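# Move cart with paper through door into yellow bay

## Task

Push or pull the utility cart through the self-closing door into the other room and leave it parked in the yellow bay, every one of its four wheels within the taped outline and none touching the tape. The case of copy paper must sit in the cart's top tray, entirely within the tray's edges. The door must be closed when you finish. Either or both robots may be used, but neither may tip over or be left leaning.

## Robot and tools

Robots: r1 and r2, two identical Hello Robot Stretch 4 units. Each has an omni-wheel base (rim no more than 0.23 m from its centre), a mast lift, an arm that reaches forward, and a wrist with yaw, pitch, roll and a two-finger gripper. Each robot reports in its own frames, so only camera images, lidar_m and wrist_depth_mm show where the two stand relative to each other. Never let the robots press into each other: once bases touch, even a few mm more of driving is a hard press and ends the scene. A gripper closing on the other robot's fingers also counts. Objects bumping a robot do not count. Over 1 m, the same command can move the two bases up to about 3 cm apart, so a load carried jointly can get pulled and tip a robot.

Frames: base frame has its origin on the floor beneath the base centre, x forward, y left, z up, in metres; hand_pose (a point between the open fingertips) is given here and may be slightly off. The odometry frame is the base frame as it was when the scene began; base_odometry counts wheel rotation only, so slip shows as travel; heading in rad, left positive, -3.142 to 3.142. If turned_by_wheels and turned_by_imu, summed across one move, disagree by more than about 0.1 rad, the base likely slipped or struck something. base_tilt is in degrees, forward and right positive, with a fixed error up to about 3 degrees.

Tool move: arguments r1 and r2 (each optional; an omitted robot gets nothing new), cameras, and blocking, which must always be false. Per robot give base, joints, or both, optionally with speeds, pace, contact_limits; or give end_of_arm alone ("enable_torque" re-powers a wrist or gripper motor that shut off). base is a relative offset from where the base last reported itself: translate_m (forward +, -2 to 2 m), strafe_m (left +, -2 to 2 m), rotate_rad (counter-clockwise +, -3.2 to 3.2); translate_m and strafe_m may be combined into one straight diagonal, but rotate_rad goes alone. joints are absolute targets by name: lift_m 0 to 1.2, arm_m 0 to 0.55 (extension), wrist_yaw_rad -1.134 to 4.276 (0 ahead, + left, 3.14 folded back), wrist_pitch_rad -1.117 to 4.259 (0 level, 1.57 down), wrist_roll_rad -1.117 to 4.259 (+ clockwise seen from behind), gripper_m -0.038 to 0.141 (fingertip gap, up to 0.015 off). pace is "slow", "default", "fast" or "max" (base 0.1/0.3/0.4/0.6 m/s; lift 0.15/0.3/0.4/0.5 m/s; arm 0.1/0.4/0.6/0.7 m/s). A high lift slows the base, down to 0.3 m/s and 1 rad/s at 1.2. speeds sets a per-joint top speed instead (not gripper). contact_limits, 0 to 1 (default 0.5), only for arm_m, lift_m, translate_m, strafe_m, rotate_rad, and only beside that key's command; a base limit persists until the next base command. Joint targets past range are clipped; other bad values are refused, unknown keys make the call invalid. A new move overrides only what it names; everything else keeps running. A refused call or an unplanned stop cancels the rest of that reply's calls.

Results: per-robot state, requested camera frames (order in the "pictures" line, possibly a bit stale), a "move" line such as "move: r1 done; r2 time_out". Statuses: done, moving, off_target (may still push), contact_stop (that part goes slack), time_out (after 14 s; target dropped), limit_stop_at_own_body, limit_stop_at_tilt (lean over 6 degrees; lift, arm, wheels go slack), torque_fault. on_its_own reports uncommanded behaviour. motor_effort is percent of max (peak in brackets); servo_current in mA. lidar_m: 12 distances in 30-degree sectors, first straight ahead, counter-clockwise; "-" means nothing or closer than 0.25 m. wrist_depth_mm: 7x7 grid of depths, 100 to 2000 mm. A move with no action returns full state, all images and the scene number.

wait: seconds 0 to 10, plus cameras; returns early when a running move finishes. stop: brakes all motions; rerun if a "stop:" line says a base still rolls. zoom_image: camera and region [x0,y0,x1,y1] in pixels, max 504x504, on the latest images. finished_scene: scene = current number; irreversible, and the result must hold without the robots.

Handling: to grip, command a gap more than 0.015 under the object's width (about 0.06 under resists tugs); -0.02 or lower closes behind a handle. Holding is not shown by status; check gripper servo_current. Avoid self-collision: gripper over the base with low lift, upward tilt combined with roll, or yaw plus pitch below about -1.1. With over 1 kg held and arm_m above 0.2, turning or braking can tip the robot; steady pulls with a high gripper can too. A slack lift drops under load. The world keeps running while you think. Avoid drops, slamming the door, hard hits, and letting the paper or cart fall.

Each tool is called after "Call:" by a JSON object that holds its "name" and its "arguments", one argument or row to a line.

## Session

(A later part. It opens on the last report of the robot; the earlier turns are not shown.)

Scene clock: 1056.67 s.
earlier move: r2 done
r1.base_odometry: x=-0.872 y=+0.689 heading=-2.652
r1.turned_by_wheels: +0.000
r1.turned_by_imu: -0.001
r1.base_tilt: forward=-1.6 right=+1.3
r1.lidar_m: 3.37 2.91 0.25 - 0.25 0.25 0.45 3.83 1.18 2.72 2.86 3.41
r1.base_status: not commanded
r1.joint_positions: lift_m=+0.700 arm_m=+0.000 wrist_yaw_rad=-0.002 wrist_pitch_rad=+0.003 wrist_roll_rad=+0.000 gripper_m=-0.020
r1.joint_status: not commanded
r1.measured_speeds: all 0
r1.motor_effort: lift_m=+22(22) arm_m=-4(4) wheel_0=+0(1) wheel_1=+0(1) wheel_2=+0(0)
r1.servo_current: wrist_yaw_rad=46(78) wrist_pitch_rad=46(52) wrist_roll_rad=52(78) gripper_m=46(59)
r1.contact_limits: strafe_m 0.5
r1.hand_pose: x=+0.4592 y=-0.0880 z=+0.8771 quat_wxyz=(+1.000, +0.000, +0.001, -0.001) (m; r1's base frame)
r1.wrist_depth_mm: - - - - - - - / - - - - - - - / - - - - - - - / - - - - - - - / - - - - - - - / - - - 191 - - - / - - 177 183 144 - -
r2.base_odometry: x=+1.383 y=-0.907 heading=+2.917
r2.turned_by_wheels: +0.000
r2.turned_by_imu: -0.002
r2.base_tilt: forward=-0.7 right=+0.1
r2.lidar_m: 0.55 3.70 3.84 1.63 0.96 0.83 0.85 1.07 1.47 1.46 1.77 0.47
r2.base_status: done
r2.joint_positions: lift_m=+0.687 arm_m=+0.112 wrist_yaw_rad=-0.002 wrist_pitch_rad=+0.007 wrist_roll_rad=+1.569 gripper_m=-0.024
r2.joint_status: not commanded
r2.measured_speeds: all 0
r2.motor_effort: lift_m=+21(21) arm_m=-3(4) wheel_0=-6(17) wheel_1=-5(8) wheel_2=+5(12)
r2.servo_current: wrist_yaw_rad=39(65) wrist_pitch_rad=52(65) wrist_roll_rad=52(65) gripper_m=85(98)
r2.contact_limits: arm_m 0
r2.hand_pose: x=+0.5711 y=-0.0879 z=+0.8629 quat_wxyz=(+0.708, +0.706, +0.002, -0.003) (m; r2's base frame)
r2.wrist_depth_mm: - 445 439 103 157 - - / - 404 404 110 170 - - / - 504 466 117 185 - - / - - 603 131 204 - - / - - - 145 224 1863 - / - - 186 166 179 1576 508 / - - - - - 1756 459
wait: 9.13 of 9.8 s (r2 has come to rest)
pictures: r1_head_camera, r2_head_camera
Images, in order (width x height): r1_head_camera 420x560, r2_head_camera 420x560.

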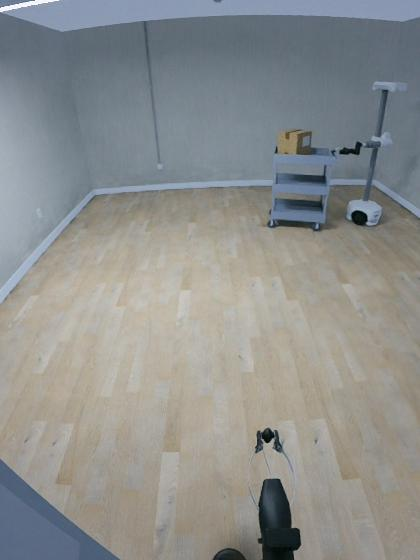

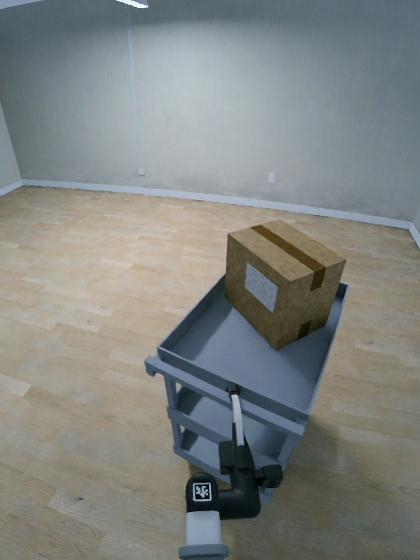

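Call:
{"name": "move", "arguments": {
  "blocking": false,
  "r2": {"base":{"strafe_m":-0.32},"pace":"slow"}
}}

Call:
{"name": "wait", "arguments": {
  "seconds": 4.5
}}

Call:
{"name": "move", "arguments": {
  "blocking": false,
  "r2": {"base":{"rotate_rad":0.25},"pace":"slow"}
}}

Call:
{"name": "wait", "arguments": {
  "seconds": 1.5
}}

Call:
{"name": "move", "arguments": {
  "blocking": false,
  "r2": {"base":{"strafe_m":-0.28},"pace":"slow"}
}}

Call:
{"name": "wait", "arguments": {
  "seconds": 4.5
}}

Call:
{"name": "move", "arguments": {
  "blocking": false,
  "r2": {"base":{"rotate_rad":0.25},"pace":"slow"}
}}

Call:
{"name": "wait", "arguments": {
  "seconds": 1.5
}}

Call:
{"name": "move", "arguments": {
  "blocking": false,
  "r2": {"base":{"strafe_m":-0.28},"pace":"slow"}
}}

Call:
{"name": "wait", "arguments": {
  "seconds": 4.5
}}

Call:
{"name": "move", "arguments": {
  "blocking": false,
  "r2": {"base":{"rotate_rad":0.25},"pace":"slow"}
}}

Call:
{"name": "wait", "arguments": {
  "seconds": 1.5,
  "cameras": ["r2_head_camera","r1_head_camera"]
}}

Scene clock: 1072.80 s.
move: r2 moving
r1: as last shown
r1.turned_by_imu: +0.000
r1.lidar_m: 3.39 2.91 0.25 - 0.25 0.25 0.42 3.85 1.16 2.74 2.86 3.41
r1.motor_effort: lift_m=+22(22) arm_m=-4(4) wheel_0=+0(1) wheel_1=+0(0) wheel_2=+0(0)
r1.servo_current: wrist_yaw_rad=52(59) wrist_pitch_rad=39(46) wrist_roll_rad=46(65) gripper_m=39(46)
r1.contact_limits: strafe_m 0.5
r1.wrist_depth_mm: - - - - - - - / - - - - - - - / - - - - - - - / - - - - - - - / - - - - - - - / - - - 191 - - - / - - 178 183 144 - -
r2.base_odometry: x=+1.387 y=-0.893 heading=+2.918
r2.turned_by_wheels: +0.000
r2.turned_by_imu: +0.001
r2.base_tilt: forward=-0.7 right=+0.0
r2.lidar_m: 0.56 3.59 3.87 1.68 0.95 0.84 0.86 1.09 1.44 1.48 1.78 0.47
r2.base_status: strafe_m moving
r2.joint_positions: lift_m=+0.687 arm_m=+0.112 wrist_yaw_rad=+0.001 wrist_pitch_rad=+0.007 wrist_roll_rad=+1.569 gripper_m=-0.024
r2.joint_status: not commanded
r2.measured_speeds: translate_m=+0.000 strafe_m=-0.056 rotate_rad=+0.003 lift_m=+0.000 arm_m=+0.000 wrist_yaw_rad=+0.019 wrist_pitch_rad=+0.000 wrist_roll_rad=+0.000
r2.motor_effort: lift_m=+21(21) arm_m=-3(4) wheel_0=+12(13) wheel_1=-6(8) wheel_2=+0(3)
r2.servo_current: wrist_yaw_rad=46(59) wrist_pitch_rad=46(52) wrist_roll_rad=46(59) gripper_m=85(91)
r2.contact_limits: arm_m 0
r2.hand_pose: x=+0.5713 y=-0.0872 z=+0.8629 quat_wxyz=(+0.708, +0.706, +0.003, -0.002) (m; r2's base frame)
r2.wrist_depth_mm: - 436 430 - 156 - - / - 402 402 106 167 - - / - 512 462 114 182 - - / - - 621 128 201 - - / - - - 145 224 1863 - / - - 187 163 177 1618 492 / - - - - - - 462
pictures: none

Scene clock: 1076.63 s.
earlier move: r2 done
r1.base_odometry: x=-0.872 y=+0.689 heading=-2.652
r1.turned_by_wheels: +0.000
r1.turned_by_imu: +0.000
r1.base_tilt: forward=-1.6 right=+1.3
r1.lidar_m: 3.40 2.95 0.25 - 0.25 0.25 0.44 3.85 1.19 2.72 2.85 3.61
r1.base_status: not commanded
r1.joint_positions: lift_m=+0.700 arm_m=+0.000 wrist_yaw_rad=-0.002 wrist_pitch_rad=+0.003 wrist_roll_rad=+0.000 gripper_m=-0.020
r1.joint_status: not commanded
r1.measured_speeds: all 0
r1.motor_effort: lift_m=+22(22) arm_m=-4(4) wheel_0=+0(1) wheel_1=+0(0) wheel_2=+0(0)
r1.servo_current: wrist_yaw_rad=39(72) wrist_pitch_rad=46(52) wrist_roll_rad=52(72) gripper_m=46(52)
r1.contact_limits: strafe_m 0.5
r1.hand_pose: x=+0.4592 y=-0.0880 z=+0.8771 quat_wxyz=(+1.000, +0.000, +0.001, -0.001) (m; r1's base frame)
r1.wrist_depth_mm: - - - - - - - / - - - - - - - / - - - - - - - / - - - - - - - / - - - - - - - / - - - 190 - - - / - - 178 183 144 - -
r2.base_odometry: x=+1.454 y=-0.595 heading=+2.918
r2.turned_by_wheels: +0.000
r2.turned_by_imu: +0.002
r2.base_tilt: forward=-0.7 right=+0.1
r2.lidar_m: 0.51 0.56 3.78 1.84 1.10 0.96 0.99 1.20 1.17 1.17 1.44 0.53
r2.base_status: done
r2.joint_positions: lift_m=+0.687 arm_m=+0.112 wrist_yaw_rad=+0.005 wrist_pitch_rad=+0.007 wrist_roll_rad=+1.569 gripper_m=-0.024
r2.joint_status: not commanded
r2.measured_speeds: all 0
r2.motor_effort: lift_m=+21(21) arm_m=-3(4) wheel_0=+5(15) wheel_1=-1(8) wheel_2=+0(3)
r2.servo_current: wrist_yaw_rad=52(65) wrist_pitch_rad=52(59) wrist_roll_rad=39(65) gripper_m=85(91)
r2.contact_limits: arm_m 0
r2.hand_pose: x=+0.5717 y=-0.0860 z=+0.8629 quat_wxyz=(+0.708, +0.706, +0.004, -0.001) (m; r2's base frame)
r2.wrist_depth_mm: - - - 158 217 1537 1138 / - - - 161 220 1618 - / - - 530 165 223 820 - / - 477 462 168 227 831 - / - - 508 170 232 831 - / - - 187 173 178 - - / - - - - - - -
wait: 3.83 of 4.5 s (r2 has come to rest)
pictures: none

Scene clock: 1077.13 s.
move: r2 moving
r1: as last shown
r1.lidar_m: 3.42 2.95 0.25 - 0.25 0.25 0.47 3.84 1.17 2.70 2.86 3.55
r1.servo_current: wrist_yaw_rad=46(59) wrist_pitch_rad=46(52) wrist_roll_rad=26(59) gripper_m=39(52)
r1.contact_limits: strafe_m 0.5
r1.wrist_depth_mm: - - - - - - - / - - - - - - - / - - - - - - - / - - - - - - - / - - - - - - - / - - - 191 - - - / - - 178 183 144 - -
r2.base_odometry: x=+1.454 y=-0.595 heading=+3.042
r2.turned_by_wheels: +0.124
r2.turned_by_imu: +0.120
r2.base_tilt: forward=-0.7 right=+0.1
r2.lidar_m: 0.54 0.62 4.64 1.56 1.07 0.95 1.03 1.26 1.16 1.19 1.57 0.51
r2.base_status: rotate_rad moving
r2.joint_positions: lift_m=+0.687 arm_m=+0.112 wrist_yaw_rad=-0.007 wrist_pitch_rad=+0.007 wrist_roll_rad=+1.569 gripper_m=-0.024
r2.joint_status: not commanded
r2.measured_speeds: translate_m=+0.000 strafe_m=+0.001 rotate_rad=+0.494 lift_m=+0.000 arm_m=+0.000 wrist_yaw_rad=+0.000 wrist_pitch_rad=+0.000 wrist_roll_rad=+0.000
r2.motor_effort: lift_m=+21(21) arm_m=+1(4) wheel_0=-16(16) wheel_1=-8(9) wheel_2=-15(15)
r2.servo_current: wrist_yaw_rad=46(59) wrist_pitch_rad=46(52) wrist_roll_rad=46(52) gripper_m=78(91)
r2.contact_limits: arm_m 0
r2.hand_pose: x=+0.5706 y=-0.0894 z=+0.8629 quat_wxyz=(+0.708, +0.706, +0.000, -0.005) (m; r2's base frame)
r2.wrist_depth_mm: - - - 143 198 1464 - / - - 549 148 205 759 - / - 492 452 154 213 - - / - - 477 160 221 842 - / - - 564 168 229 - - / - - 185 174 179 - - / - - - - - 1708 492
pictures: none

Scene clock: 1077.93 s.
earlier move: r2 done
r1.base_odometry: x=-0.872 y=+0.689 heading=-2.652
r1.turned_by_wheels: +0.000
r1.turned_by_imu: +0.000
r1.base_tilt: forward=-1.6 right=+1.2
r1.lidar_m: 3.40 2.92 0.25 - 0.25 0.25 0.46 3.85 1.19 2.72 2.85 3.52
r1.base_status: not commanded
r1.joint_positions: lift_m=+0.700 arm_m=+0.000 wrist_yaw_rad=-0.002 wrist_pitch_rad=+0.003 wrist_roll_rad=+0.000 gripper_m=-0.020
r1.joint_status: not commanded
r1.measured_speeds: all 0
r1.motor_effort: lift_m=+22(22) arm_m=-4(4) wheel_0=+0(1) wheel_1=+0(0) wheel_2=+0(0)
r1.servo_current: wrist_yaw_rad=46(65) wrist_pitch_rad=46(52) wrist_roll_rad=46(59) gripper_m=46(52)
r1.contact_limits: strafe_m 0.5
r1.hand_pose: x=+0.4592 y=-0.0880 z=+0.8771 quat_wxyz=(+1.000, +0.000, +0.001, -0.001) (m; r1's base frame)
r1.wrist_depth_mm: - - - - - - - / - - - - - - - / - - - - - - - / - - - - - - - / - - - - - - - / - - - 191 - - - / - - 178 183 143 - -
r2.base_odometry: x=+1.454 y=-0.595 heading=-3.117
r2.turned_by_wheels: +0.124
r2.turned_by_imu: +0.121
r2.base_tilt: forward=-0.7 right=+0.1
r2.lidar_m: 0.55 3.99 3.32 1.30 0.99 0.98 1.06 1.21 1.14 1.23 1.76 0.47
r2.base_status: done
r2.joint_positions: lift_m=+0.687 arm_m=+0.112 wrist_yaw_rad=-0.004 wrist_pitch_rad=+0.007 wrist_roll_rad=+1.569 gripper_m=-0.024
r2.joint_status: not commanded
r2.measured_speeds: all 0
r2.motor_effort: lift_m=+20(21) arm_m=+5(5) wheel_0=-7(16) wheel_1=-5(9) wheel_2=-10(15)
r2.servo_current: wrist_yaw_rad=52(59) wrist_pitch_rad=46(52) wrist_roll_rad=39(52) gripper_m=85(91)
r2.contact_limits: arm_m 0
r2.hand_pose: x=+0.5709 y=-0.0884 z=+0.8629 quat_wxyz=(+0.708, +0.706, +0.001, -0.004) (m; r2's base frame)
r2.wrist_depth_mm: - 466 449 106 162 - - / - 415 407 118 175 - - / - 496 459 125 189 - - / - - 585 136 206 - - / - - - 152 226 1863 - / - - 185 169 179 1576 517 / - - - - - - 462
wait: 0.80 of 1.5 s (r2 has come to rest)
pictures: none

Scene clock: 1078.43 s.
move: r2 moving
r1: as last shown
r1.base_tilt: forward=-1.6 right=+1.3
r1.lidar_m: 3.40 2.93 0.25 - 0.25 0.25 0.46 3.84 1.17 2.73 2.85 3.49
r1.servo_current: wrist_yaw_rad=59(72) wrist_pitch_rad=46(52) wrist_roll_rad=59(72) gripper_m=46(46)
r1.contact_limits: strafe_m 0.5
r1.wrist_depth_mm: - - - - - - - / - - - - - - - / - - - - - - - / - - - - - - - / - - - - - - - / - - - 191 - - - / - - 178 183 144 - -
r2.base_odometry: x=+1.454 y=-0.581 heading=-3.117
r2.turned_by_wheels: +0.000
r2.turned_by_imu: +0.001
r2.base_tilt: forward=-0.7 right=+0.1
r2.lidar_m: 0.54 3.98 3.34 1.35 1.01 0.99 1.06 1.20 1.14 1.23 1.70 0.47
r2.base_status: strafe_m moving
r2.joint_positions: lift_m=+0.687 arm_m=+0.112 wrist_yaw_rad=-0.003 wrist_pitch_rad=+0.007 wrist_roll_rad=+1.569 gripper_m=-0.024
r2.joint_status: not commanded
r2.measured_speeds: translate_m=+0.000 strafe_m=-0.056 rotate_rad=+0.001 lift_m=+0.000 arm_m=+0.000 wrist_yaw_rad=+0.009 wrist_pitch_rad=+0.000 wrist_roll_rad=+0.000
r2.motor_effort: lift_m=+21(21) arm_m=+4(5) wheel_0=+9(11) wheel_1=-6(10) wheel_2=-1(9)
r2.servo_current: wrist_yaw_rad=46(59) wrist_pitch_rad=46(52) wrist_roll_rad=52(59) gripper_m=78(91)
r2.contact_limits: arm_m 0
r2.hand_pose: x=+0.5710 y=-0.0882 z=+0.8629 quat_wxyz=(+0.708, +0.706, +0.002, -0.004) (m; r2's base frame)
r2.wrist_depth_mm: - 455 445 104 160 - - / - 404 404 114 173 - - / - 500 459 120 187 - - / - - 585 133 204 - - / - - - 149 224 1863 - / - - 186 167 180 1618 508 / - - - - - - 466
pictures: none

Scene clock: 1081.87 s.
earlier move: r2 done
r1.base_odometry: x=-0.872 y=+0.689 heading=-2.652
r1.turned_by_wheels: +0.000
r1.turned_by_imu: +0.000
r1.base_tilt: forward=-1.6 right=+1.3
r1.lidar_m: 3.45 2.93 0.25 - 0.25 0.25 0.42 3.86 1.19 2.70 2.85 3.75
r1.base_status: not commanded
r1.joint_positions: lift_m=+0.700 arm_m=+0.000 wrist_yaw_rad=-0.002 wrist_pitch_rad=+0.003 wrist_roll_rad=+0.000 gripper_m=-0.020
r1.joint_status: not commanded
r1.measured_speeds: all 0
r1.motor_effort: lift_m=+22(22) arm_m=-4(4) wheel_0=+0(1) wheel_1=+0(0) wheel_2=+0(0)
r1.servo_current: wrist_yaw_rad=39(72) wrist_pitch_rad=39(52) wrist_roll_rad=52(72) gripper_m=39(52)
r1.contact_limits: strafe_m 0.5
r1.hand_pose: x=+0.4592 y=-0.0880 z=+0.8771 quat_wxyz=(+1.000, +0.000, +0.001, -0.001) (m; r1's base frame)
r1.wrist_depth_mm: - - - - - - - / - - - - - - - / - - - - - - - / - - - - - - - / - - - - - - - / - - - 191 - - - / - - 178 184 143 - -
r2.base_odometry: x=+1.448 y=-0.315 heading=-3.117
r2.turned_by_wheels: +0.000
r2.turned_by_imu: +0.001
r2.base_tilt: forward=-0.7 right=+0.1
r2.lidar_m: 0.52 0.59 3.78 1.50 1.17 1.13 1.22 0.97 0.93 0.99 1.42 0.52
r2.base_status: done
r2.joint_positions: lift_m=+0.687 arm_m=+0.112 wrist_yaw_rad=+0.003 wrist_pitch_rad=+0.007 wrist_roll_rad=+1.569 gripper_m=-0.024
r2.joint_status: not commanded
r2.measured_speeds: all 0
r2.motor_effort: lift_m=+20(21) arm_m=+4(5) wheel_0=+5(17) wheel_1=-4(10) wheel_2=-1(9)
r2.servo_current: wrist_yaw_rad=46(65) wrist_pitch_rad=46(59) wrist_roll_rad=46(65) gripper_m=85(91)
r2.contact_limits: arm_m 0
r2.hand_pose: x=+0.5715 y=-0.0865 z=+0.8629 quat_wxyz=(+0.708, +0.706, +0.004, -0.001) (m; r2's base frame)
r2.wrist_depth_mm: - - - 143 198 1430 1160 / - - 564 148 206 759 - / - 504 462 153 213 - - / - - 469 160 221 831 - / - - 559 167 229 - - / - - 187 173 179 - - / - - - - - 1708 504
wait: 3.43 of 4.5 s (r2 has come to rest)
pictures: none

Scene clock: 1082.37 s.
move: r2 moving
r1: as last shown
r1.lidar_m: 3.42 2.94 0.25 - 0.25 0.25 0.48 3.86 1.20 2.69 2.86 3.68
r1.servo_current: wrist_yaw_rad=46(52) wrist_pitch_rad=39(52) wrist_roll_rad=52(52) gripper_m=46(52)
r1.contact_limits: strafe_m 0.5
r1.wrist_depth_mm: - - - - - - - / - - - - - - - / - - - - - - - / - - - - - - - / - - - - - - - / - - - 191 - - - / - - 178 183 144 - -
r2.base_odometry: x=+1.448 y=-0.315 heading=-2.993
r2.turned_by_wheels: +0.124
r2.turned_by_imu: +0.120
r2.base_tilt: forward=-0.7 right=+0.1
r2.lidar_m: 0.53 4.16 2.77 1.38 1.15 1.15 1.17 0.95 0.93 1.02 1.64 0.49
r2.base_status: rotate_rad moving
r2.joint_positions: lift_m=+0.687 arm_m=+0.112 wrist_yaw_rad=-0.007 wrist_pitch_rad=+0.007 wrist_roll_rad=+1.569 gripper_m=-0.024
r2.joint_status: not commanded
r2.measured_speeds: translate_m=+0.001 strafe_m=+0.001 rotate_rad=+0.491 lift_m=+0.000 arm_m=+0.000 wrist_yaw_rad=+0.000 wrist_pitch_rad=+0.000 wrist_roll_rad=+0.000
r2.motor_effort: lift_m=+20(21) arm_m=+5(5) wheel_0=-15(15) wheel_1=-8(10) wheel_2=-14(15)
r2.servo_current: wrist_yaw_rad=65(65) wrist_pitch_rad=46(52) wrist_roll_rad=46(52) gripper_m=78(85)
r2.contact_limits: arm_m 0
r2.hand_pose: x=+0.5706 y=-0.0895 z=+0.8629 quat_wxyz=(+0.708, +0.706, +0.000, -0.005) (m; r2's base frame)
r2.wrist_depth_mm: - - 554 - 181 - - / - - 469 132 191 - - / - 442 433 140 204 - - / - - 512 151 217 - - / - - 647 161 229 - - / - - 185 170 179 1708 - / - - - - 259 1661 480
pictures: none

Scene clock: 1083.17 s.
earlier move: r2 done
r1.base_odometry: x=-0.872 y=+0.689 heading=-2.652
r1.turned_by_wheels: +0.000
r1.turned_by_imu: +0.000
r1.base_tilt: forward=-1.6 right=+1.3
r1.lidar_m: 3.40 2.92 0.25 - 0.25 0.25 0.44 3.86 1.17 2.74 2.86 3.61
r1.base_status: not commanded
r1.joint_positions: lift_m=+0.700 arm_m=+0.000 wrist_yaw_rad=-0.002 wrist_pitch_rad=+0.003 wrist_roll_rad=+0.000 gripper_m=-0.020
r1.joint_status: not commanded
r1.measured_speeds: all 0
r1.motor_effort: lift_m=+22(22) arm_m=-4(4) wheel_0=+0(1) wheel_1=+0(0) wheel_2=+0(0)
r1.servo_current: wrist_yaw_rad=59(72) wrist_pitch_rad=46(52) wrist_roll_rad=52(59) gripper_m=39(52)
r1.contact_limits: strafe_m 0.5
r1.hand_pose: x=+0.4592 y=-0.0880 z=+0.8771 quat_wxyz=(+1.000, +0.000, +0.001, -0.001) (m; r1's base frame)
r1.wrist_depth_mm: - - - - - - - / - - - - - - - / - - - - - - - / - - - - - - - / - - - - - - - / - - - 191 - - - / - - 178 183 144 - -
r2.base_odometry: x=+1.448 y=-0.315 heading=-2.868
r2.turned_by_wheels: +0.125
r2.turned_by_imu: +0.121
r2.base_tilt: forward=-0.7 right=+0.1
r2.lidar_m: 0.54 3.92 2.18 1.26 1.15 1.15 1.09 0.92 0.92 1.11 2.06 0.44
r2.base_status: done
r2.joint_positions: lift_m=+0.687 arm_m=+0.112 wrist_yaw_rad=-0.002 wrist_pitch_rad=+0.007 wrist_roll_rad=+1.569 gripper_m=-0.024
r2.joint_status: not commanded
r2.measured_speeds: all 0
r2.motor_effort: lift_m=+20(21) arm_m=+5(5) wheel_0=-7(15) wheel_1=-4(10) wheel_2=-6(15)
r2.servo_current: wrist_yaw_rad=52(65) wrist_pitch_rad=52(52) wrist_roll_rad=39(59) gripper_m=78(91)
r2.contact_limits: arm_m 0
r2.hand_pose: x=+0.5710 y=-0.0881 z=+0.8629 quat_wxyz=(+0.708, +0.706, +0.002, -0.003) (m; r2's base frame)
r2.wrist_depth_mm: - 418 421 - 154 - - / - 397 397 106 167 - - / - - 477 114 183 - - / - - 634 129 202 - - / - - - 146 226 1808 - / - - 185 166 179 1618 496 / - - - - - 1708 452
wait: 0.80 of 1.5 s (r2 has come to rest)
pictures: none

Scene clock: 1083.67 s.
move: r2 moving
r1: as last shown
r1.lidar_m: 3.40 2.94 0.25 - 0.25 0.25 0.46 3.84 1.18 2.71 2.86 3.63
r1.servo_current: wrist_yaw_rad=46(59) wrist_pitch_rad=46(46) wrist_roll_rad=39(65) gripper_m=46(46)
r1.contact_limits: strafe_m 0.5
r2.base_odometry: x=+1.444 y=-0.301 heading=-2.868
r2.turned_by_wheels: +0.001
r2.turned_by_imu: +0.001
r2.base_tilt: forward=-0.7 right=+0.1
r2.lidar_m: 0.56 3.98 2.20 1.28 1.15 1.13 1.06 0.92 0.92 1.10 1.96 0.46
r2.base_status: strafe_m moving
r2.joint_positions: lift_m=+0.687 arm_m=+0.112 wrist_yaw_rad=-0.001 wrist_pitch_rad=+0.007 wrist_roll_rad=+1.569 gripper_m=-0.024
r2.joint_status: not commanded
r2.measured_speeds: translate_m=+0.000 strafe_m=-0.057 rotate_rad=+0.002 lift_m=+0.000 arm_m=+0.000 wrist_yaw_rad=+0.022 wrist_pitch_rad=+0.000 wrist_roll_rad=+0.000
r2.motor_effort: lift_m=+21(21) arm_m=+5(6) wheel_0=+12(12) wheel_1=-5(9) wheel_2=+0(5)
r2.servo_current: wrist_yaw_rad=39(52) wrist_pitch_rad=46(59) wrist_roll_rad=39(52) gripper_m=91(91)
r2.contact_limits: arm_m 0
r2.hand_pose: x=+0.5711 y=-0.0878 z=+0.8629 quat_wxyz=(+0.708, +0.706, +0.002, -0.003) (m; r2's base frame)
r2.wrist_depth_mm: - 415 415 - 150 - - / - 394 394 102 163 - - / - - 480 110 180 - - / - - 640 127 200 - - / - - - 139 223 1661 - / - - 186 159 179 1618 496 / - - - - - - 459
pictures: none

Scene clock: 1087.13 s.
earlier move: r2 done
r1.base_odometry: x=-0.872 y=+0.689 heading=-2.652
r1.turned_by_wheels: +0.000
r1.turned_by_imu: +0.000
r1.base_tilt: forward=-1.6 right=+1.3
r1.lidar_m: 3.46 2.93 0.25 - 0.25 0.25 0.46 3.81 1.20 2.73 2.84 3.77
r1.base_status: not commanded
r1.joint_positions: lift_m=+0.700 arm_m=+0.000 wrist_yaw_rad=-0.002 wrist_pitch_rad=+0.003 wrist_roll_rad=+0.000 gripper_m=-0.020
r1.joint_status: not commanded
r1.measured_speeds: all 0
r1.motor_effort: lift_m=+22(22) arm_m=-4(4) wheel_0=+0(1) wheel_1=+0(0) wheel_2=+0(0)
r1.servo_current: wrist_yaw_rad=52(78) wrist_pitch_rad=33(52) wrist_roll_rad=46(65) gripper_m=46(52)
r1.contact_limits: strafe_m 0.5
r1.hand_pose: x=+0.4592 y=-0.0880 z=+0.8771 quat_wxyz=(+1.000, +0.000, +0.001, -0.001) (m; r1's base frame)
r1.wrist_depth_mm: - - - - - - - / - - - - - - - / - - - - - - - / - - - - - - - / - - - - - - - / - - - 191 - - - / - - 178 183 143 - -
r2.base_odometry: x=+1.372 y=-0.046 heading=-2.868
r2.turned_by_wheels: +0.000
r2.turned_by_imu: +0.001
r2.base_tilt: forward=-0.7 right=+0.1
r2.lidar_m: 0.53 0.65 2.59 1.52 1.33 1.36 0.87 0.73 0.74 0.91 1.62 0.51
r2.base_status: done
r2.joint_positions: lift_m=+0.687 arm_m=+0.112 wrist_yaw_rad=+0.003 wrist_pitch_rad=+0.007 wrist_roll_rad=+1.569 gripper_m=-0.024
r2.joint_status: not commanded
r2.measured_speeds: all 0
r2.motor_effort: lift_m=+20(21) arm_m=+5(6) wheel_0=+6(16) wheel_1=-4(9) wheel_2=+0(5)
r2.servo_current: wrist_yaw_rad=52(59) wrist_pitch_rad=39(59) wrist_roll_rad=52(59) gripper_m=85(91)
r2.contact_limits: arm_m 0
r2.hand_pose: x=+0.5714 y=-0.0866 z=+0.8629 quat_wxyz=(+0.708, +0.706, +0.004, -0.002) (m; r2's base frame)
r2.wrist_depth_mm: - - 517 119 175 - - / - 473 452 126 185 - - / - 445 433 134 196 - - / - - 530 144 211 - - / - - - 154 226 - - / - - 187 169 173 1708 - / - - - - - - 473
wait: 3.47 of 4.5 s (r2 has come to rest)
pictures: none

Scene clock: 1087.63 s.
move: r2 moving
r1: as last shown
r1.lidar_m: 3.47 2.90 0.25 - 0.25 0.25 0.45 3.84 1.20 2.71 2.86 3.81
r1.servo_current: wrist_yaw_rad=33(65) wrist_pitch_rad=46(46) wrist_roll_rad=46(65) gripper_m=39(46)
r1.contact_limits: strafe_m 0.5
r1.wrist_depth_mm: - - - - - - - / - - - - - - - / - - - - - - - / - - - - - - - / - - - - - - - / - - - 191 - - - / - - 178 183 144 - -
r2.base_odometry: x=+1.372 y=-0.045 heading=-2.745
r2.turned_by_wheels: +0.124
r2.turned_by_imu: +0.120
r2.base_tilt: forward=-0.7 right=+0.1
r2.lidar_m: 0.56 4.19 2.15 1.45 1.33 1.23 0.81 0.74 0.75 0.99 2.13 0.46
r2.base_status: rotate_rad moving
r2.joint_positions: lift_m=+0.687 arm_m=+0.112 wrist_yaw_rad=-0.008 wrist_pitch_rad=+0.007 wrist_roll_rad=+1.569 gripper_m=-0.024
r2.joint_status: not commanded
r2.measured_speeds: translate_m=+0.001 strafe_m=-0.001 rotate_rad=+0.489 lift_m=+0.000 arm_m=+0.001 wrist_yaw_rad=+0.000 wrist_pitch_rad=+0.000 wrist_roll_rad=+0.000
r2.motor_effort: lift_m=+21(21) arm_m=+6(6) wheel_0=-16(16) wheel_1=-10(11) wheel_2=-13(14)
r2.servo_current: wrist_yaw_rad=65(65) wrist_pitch_rad=46(52) wrist_roll_rad=59(59) gripper_m=91(91)
r2.contact_limits: arm_m 0
r2.hand_pose: x=+0.5705 y=-0.0898 z=+0.8629 quat_wxyz=(+0.708, +0.706, +0.000, -0.006) (m; r2's base frame)
r2.wrist_depth_mm: - 449 436 104 159 - - / - 402 404 115 173 - - / - 517 466 121 188 - - / - - 603 134 205 - - / - - - 151 228 1808 - / - - 186 169 179 1618 504 / - - - - - 1756 459
pictures: none

Scene clock: 1088.43 s.
earlier move: r2 done
r1.base_odometry: x=-0.872 y=+0.689 heading=-2.652
r1.turned_by_wheels: +0.000
r1.turned_by_imu: +0.000
r1.base_tilt: forward=-1.6 right=+1.3
r1.lidar_m: 3.47 2.90 0.25 - 0.25 0.25 0.44 3.84 1.21 2.71 2.84 3.75
r1.base_status: not commanded
r1.joint_positions: lift_m=+0.700 arm_m=+0.000 wrist_yaw_rad=-0.002 wrist_pitch_rad=+0.003 wrist_roll_rad=+0.000 gripper_m=-0.020
r1.joint_status: not commanded
r1.measured_speeds: all 0
r1.motor_effort: lift_m=+22(22) arm_m=-4(4) wheel_0=+0(1) wheel_1=+0(0) wheel_2=+0(0)
r1.servo_current: wrist_yaw_rad=52(72) wrist_pitch_rad=39(46) wrist_roll_rad=26(65) gripper_m=39(52)
r1.contact_limits: strafe_m 0.5
r1.hand_pose: x=+0.4592 y=-0.0880 z=+0.8771 quat_wxyz=(+1.000, +0.000, +0.001, -0.001) (m; r1's base frame)
r1.wrist_depth_mm: - - - - - - - / - - - - - - - / - - - - - - - / - - - - - - - / - - - - - - - / - - - 191 - - - / - - 178 183 143 - -
r2.base_odometry: x=+1.372 y=-0.045 heading=-2.620
r2.turned_by_wheels: +0.124
r2.turned_by_imu: +0.121
r2.base_tilt: forward=-0.7 right=+0.1
r2.lidar_m: 0.57 4.91 1.86 1.37 1.34 1.09 0.78 0.72 0.80 1.09 3.15 0.44
r2.base_status: done
r2.joint_positions: lift_m=+0.687 arm_m=+0.112 wrist_yaw_rad=-0.008 wrist_pitch_rad=+0.007 wrist_roll_rad=+1.569 gripper_m=-0.024
r2.joint_status: not commanded
r2.measured_speeds: all 0
r2.motor_effort: lift_m=+20(21) arm_m=+5(6) wheel_0=-10(17) wheel_1=-6(11) wheel_2=-8(14)
r2.servo_current: wrist_yaw_rad=59(65) wrist_pitch_rad=52(52) wrist_roll_rad=65(65) gripper_m=78(91)
r2.contact_limits: arm_m 0
r2.hand_pose: x=+0.5705 y=-0.0897 z=+0.8629 quat_wxyz=(+0.708, +0.706, +0.000, -0.005) (m; r2's base frame)
r2.wrist_depth_mm: - 349 349 - - - - / - 445 430 - - - - / - - 609 - 163 - - / - - - 101 189 - - / - - - 120 224 1618 508 / - - 186 148 178 1618 473 / - - - - - 410 407
wait: 0.80 of 1.5 s (r2 has come to rest)
pictures: r1_head_camera, r2_head_camera
Images, in order (width x height): r1_head_camera 420x560, r2_head_camera 420x560.

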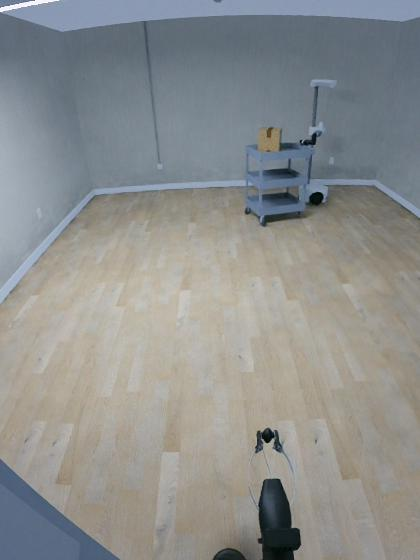

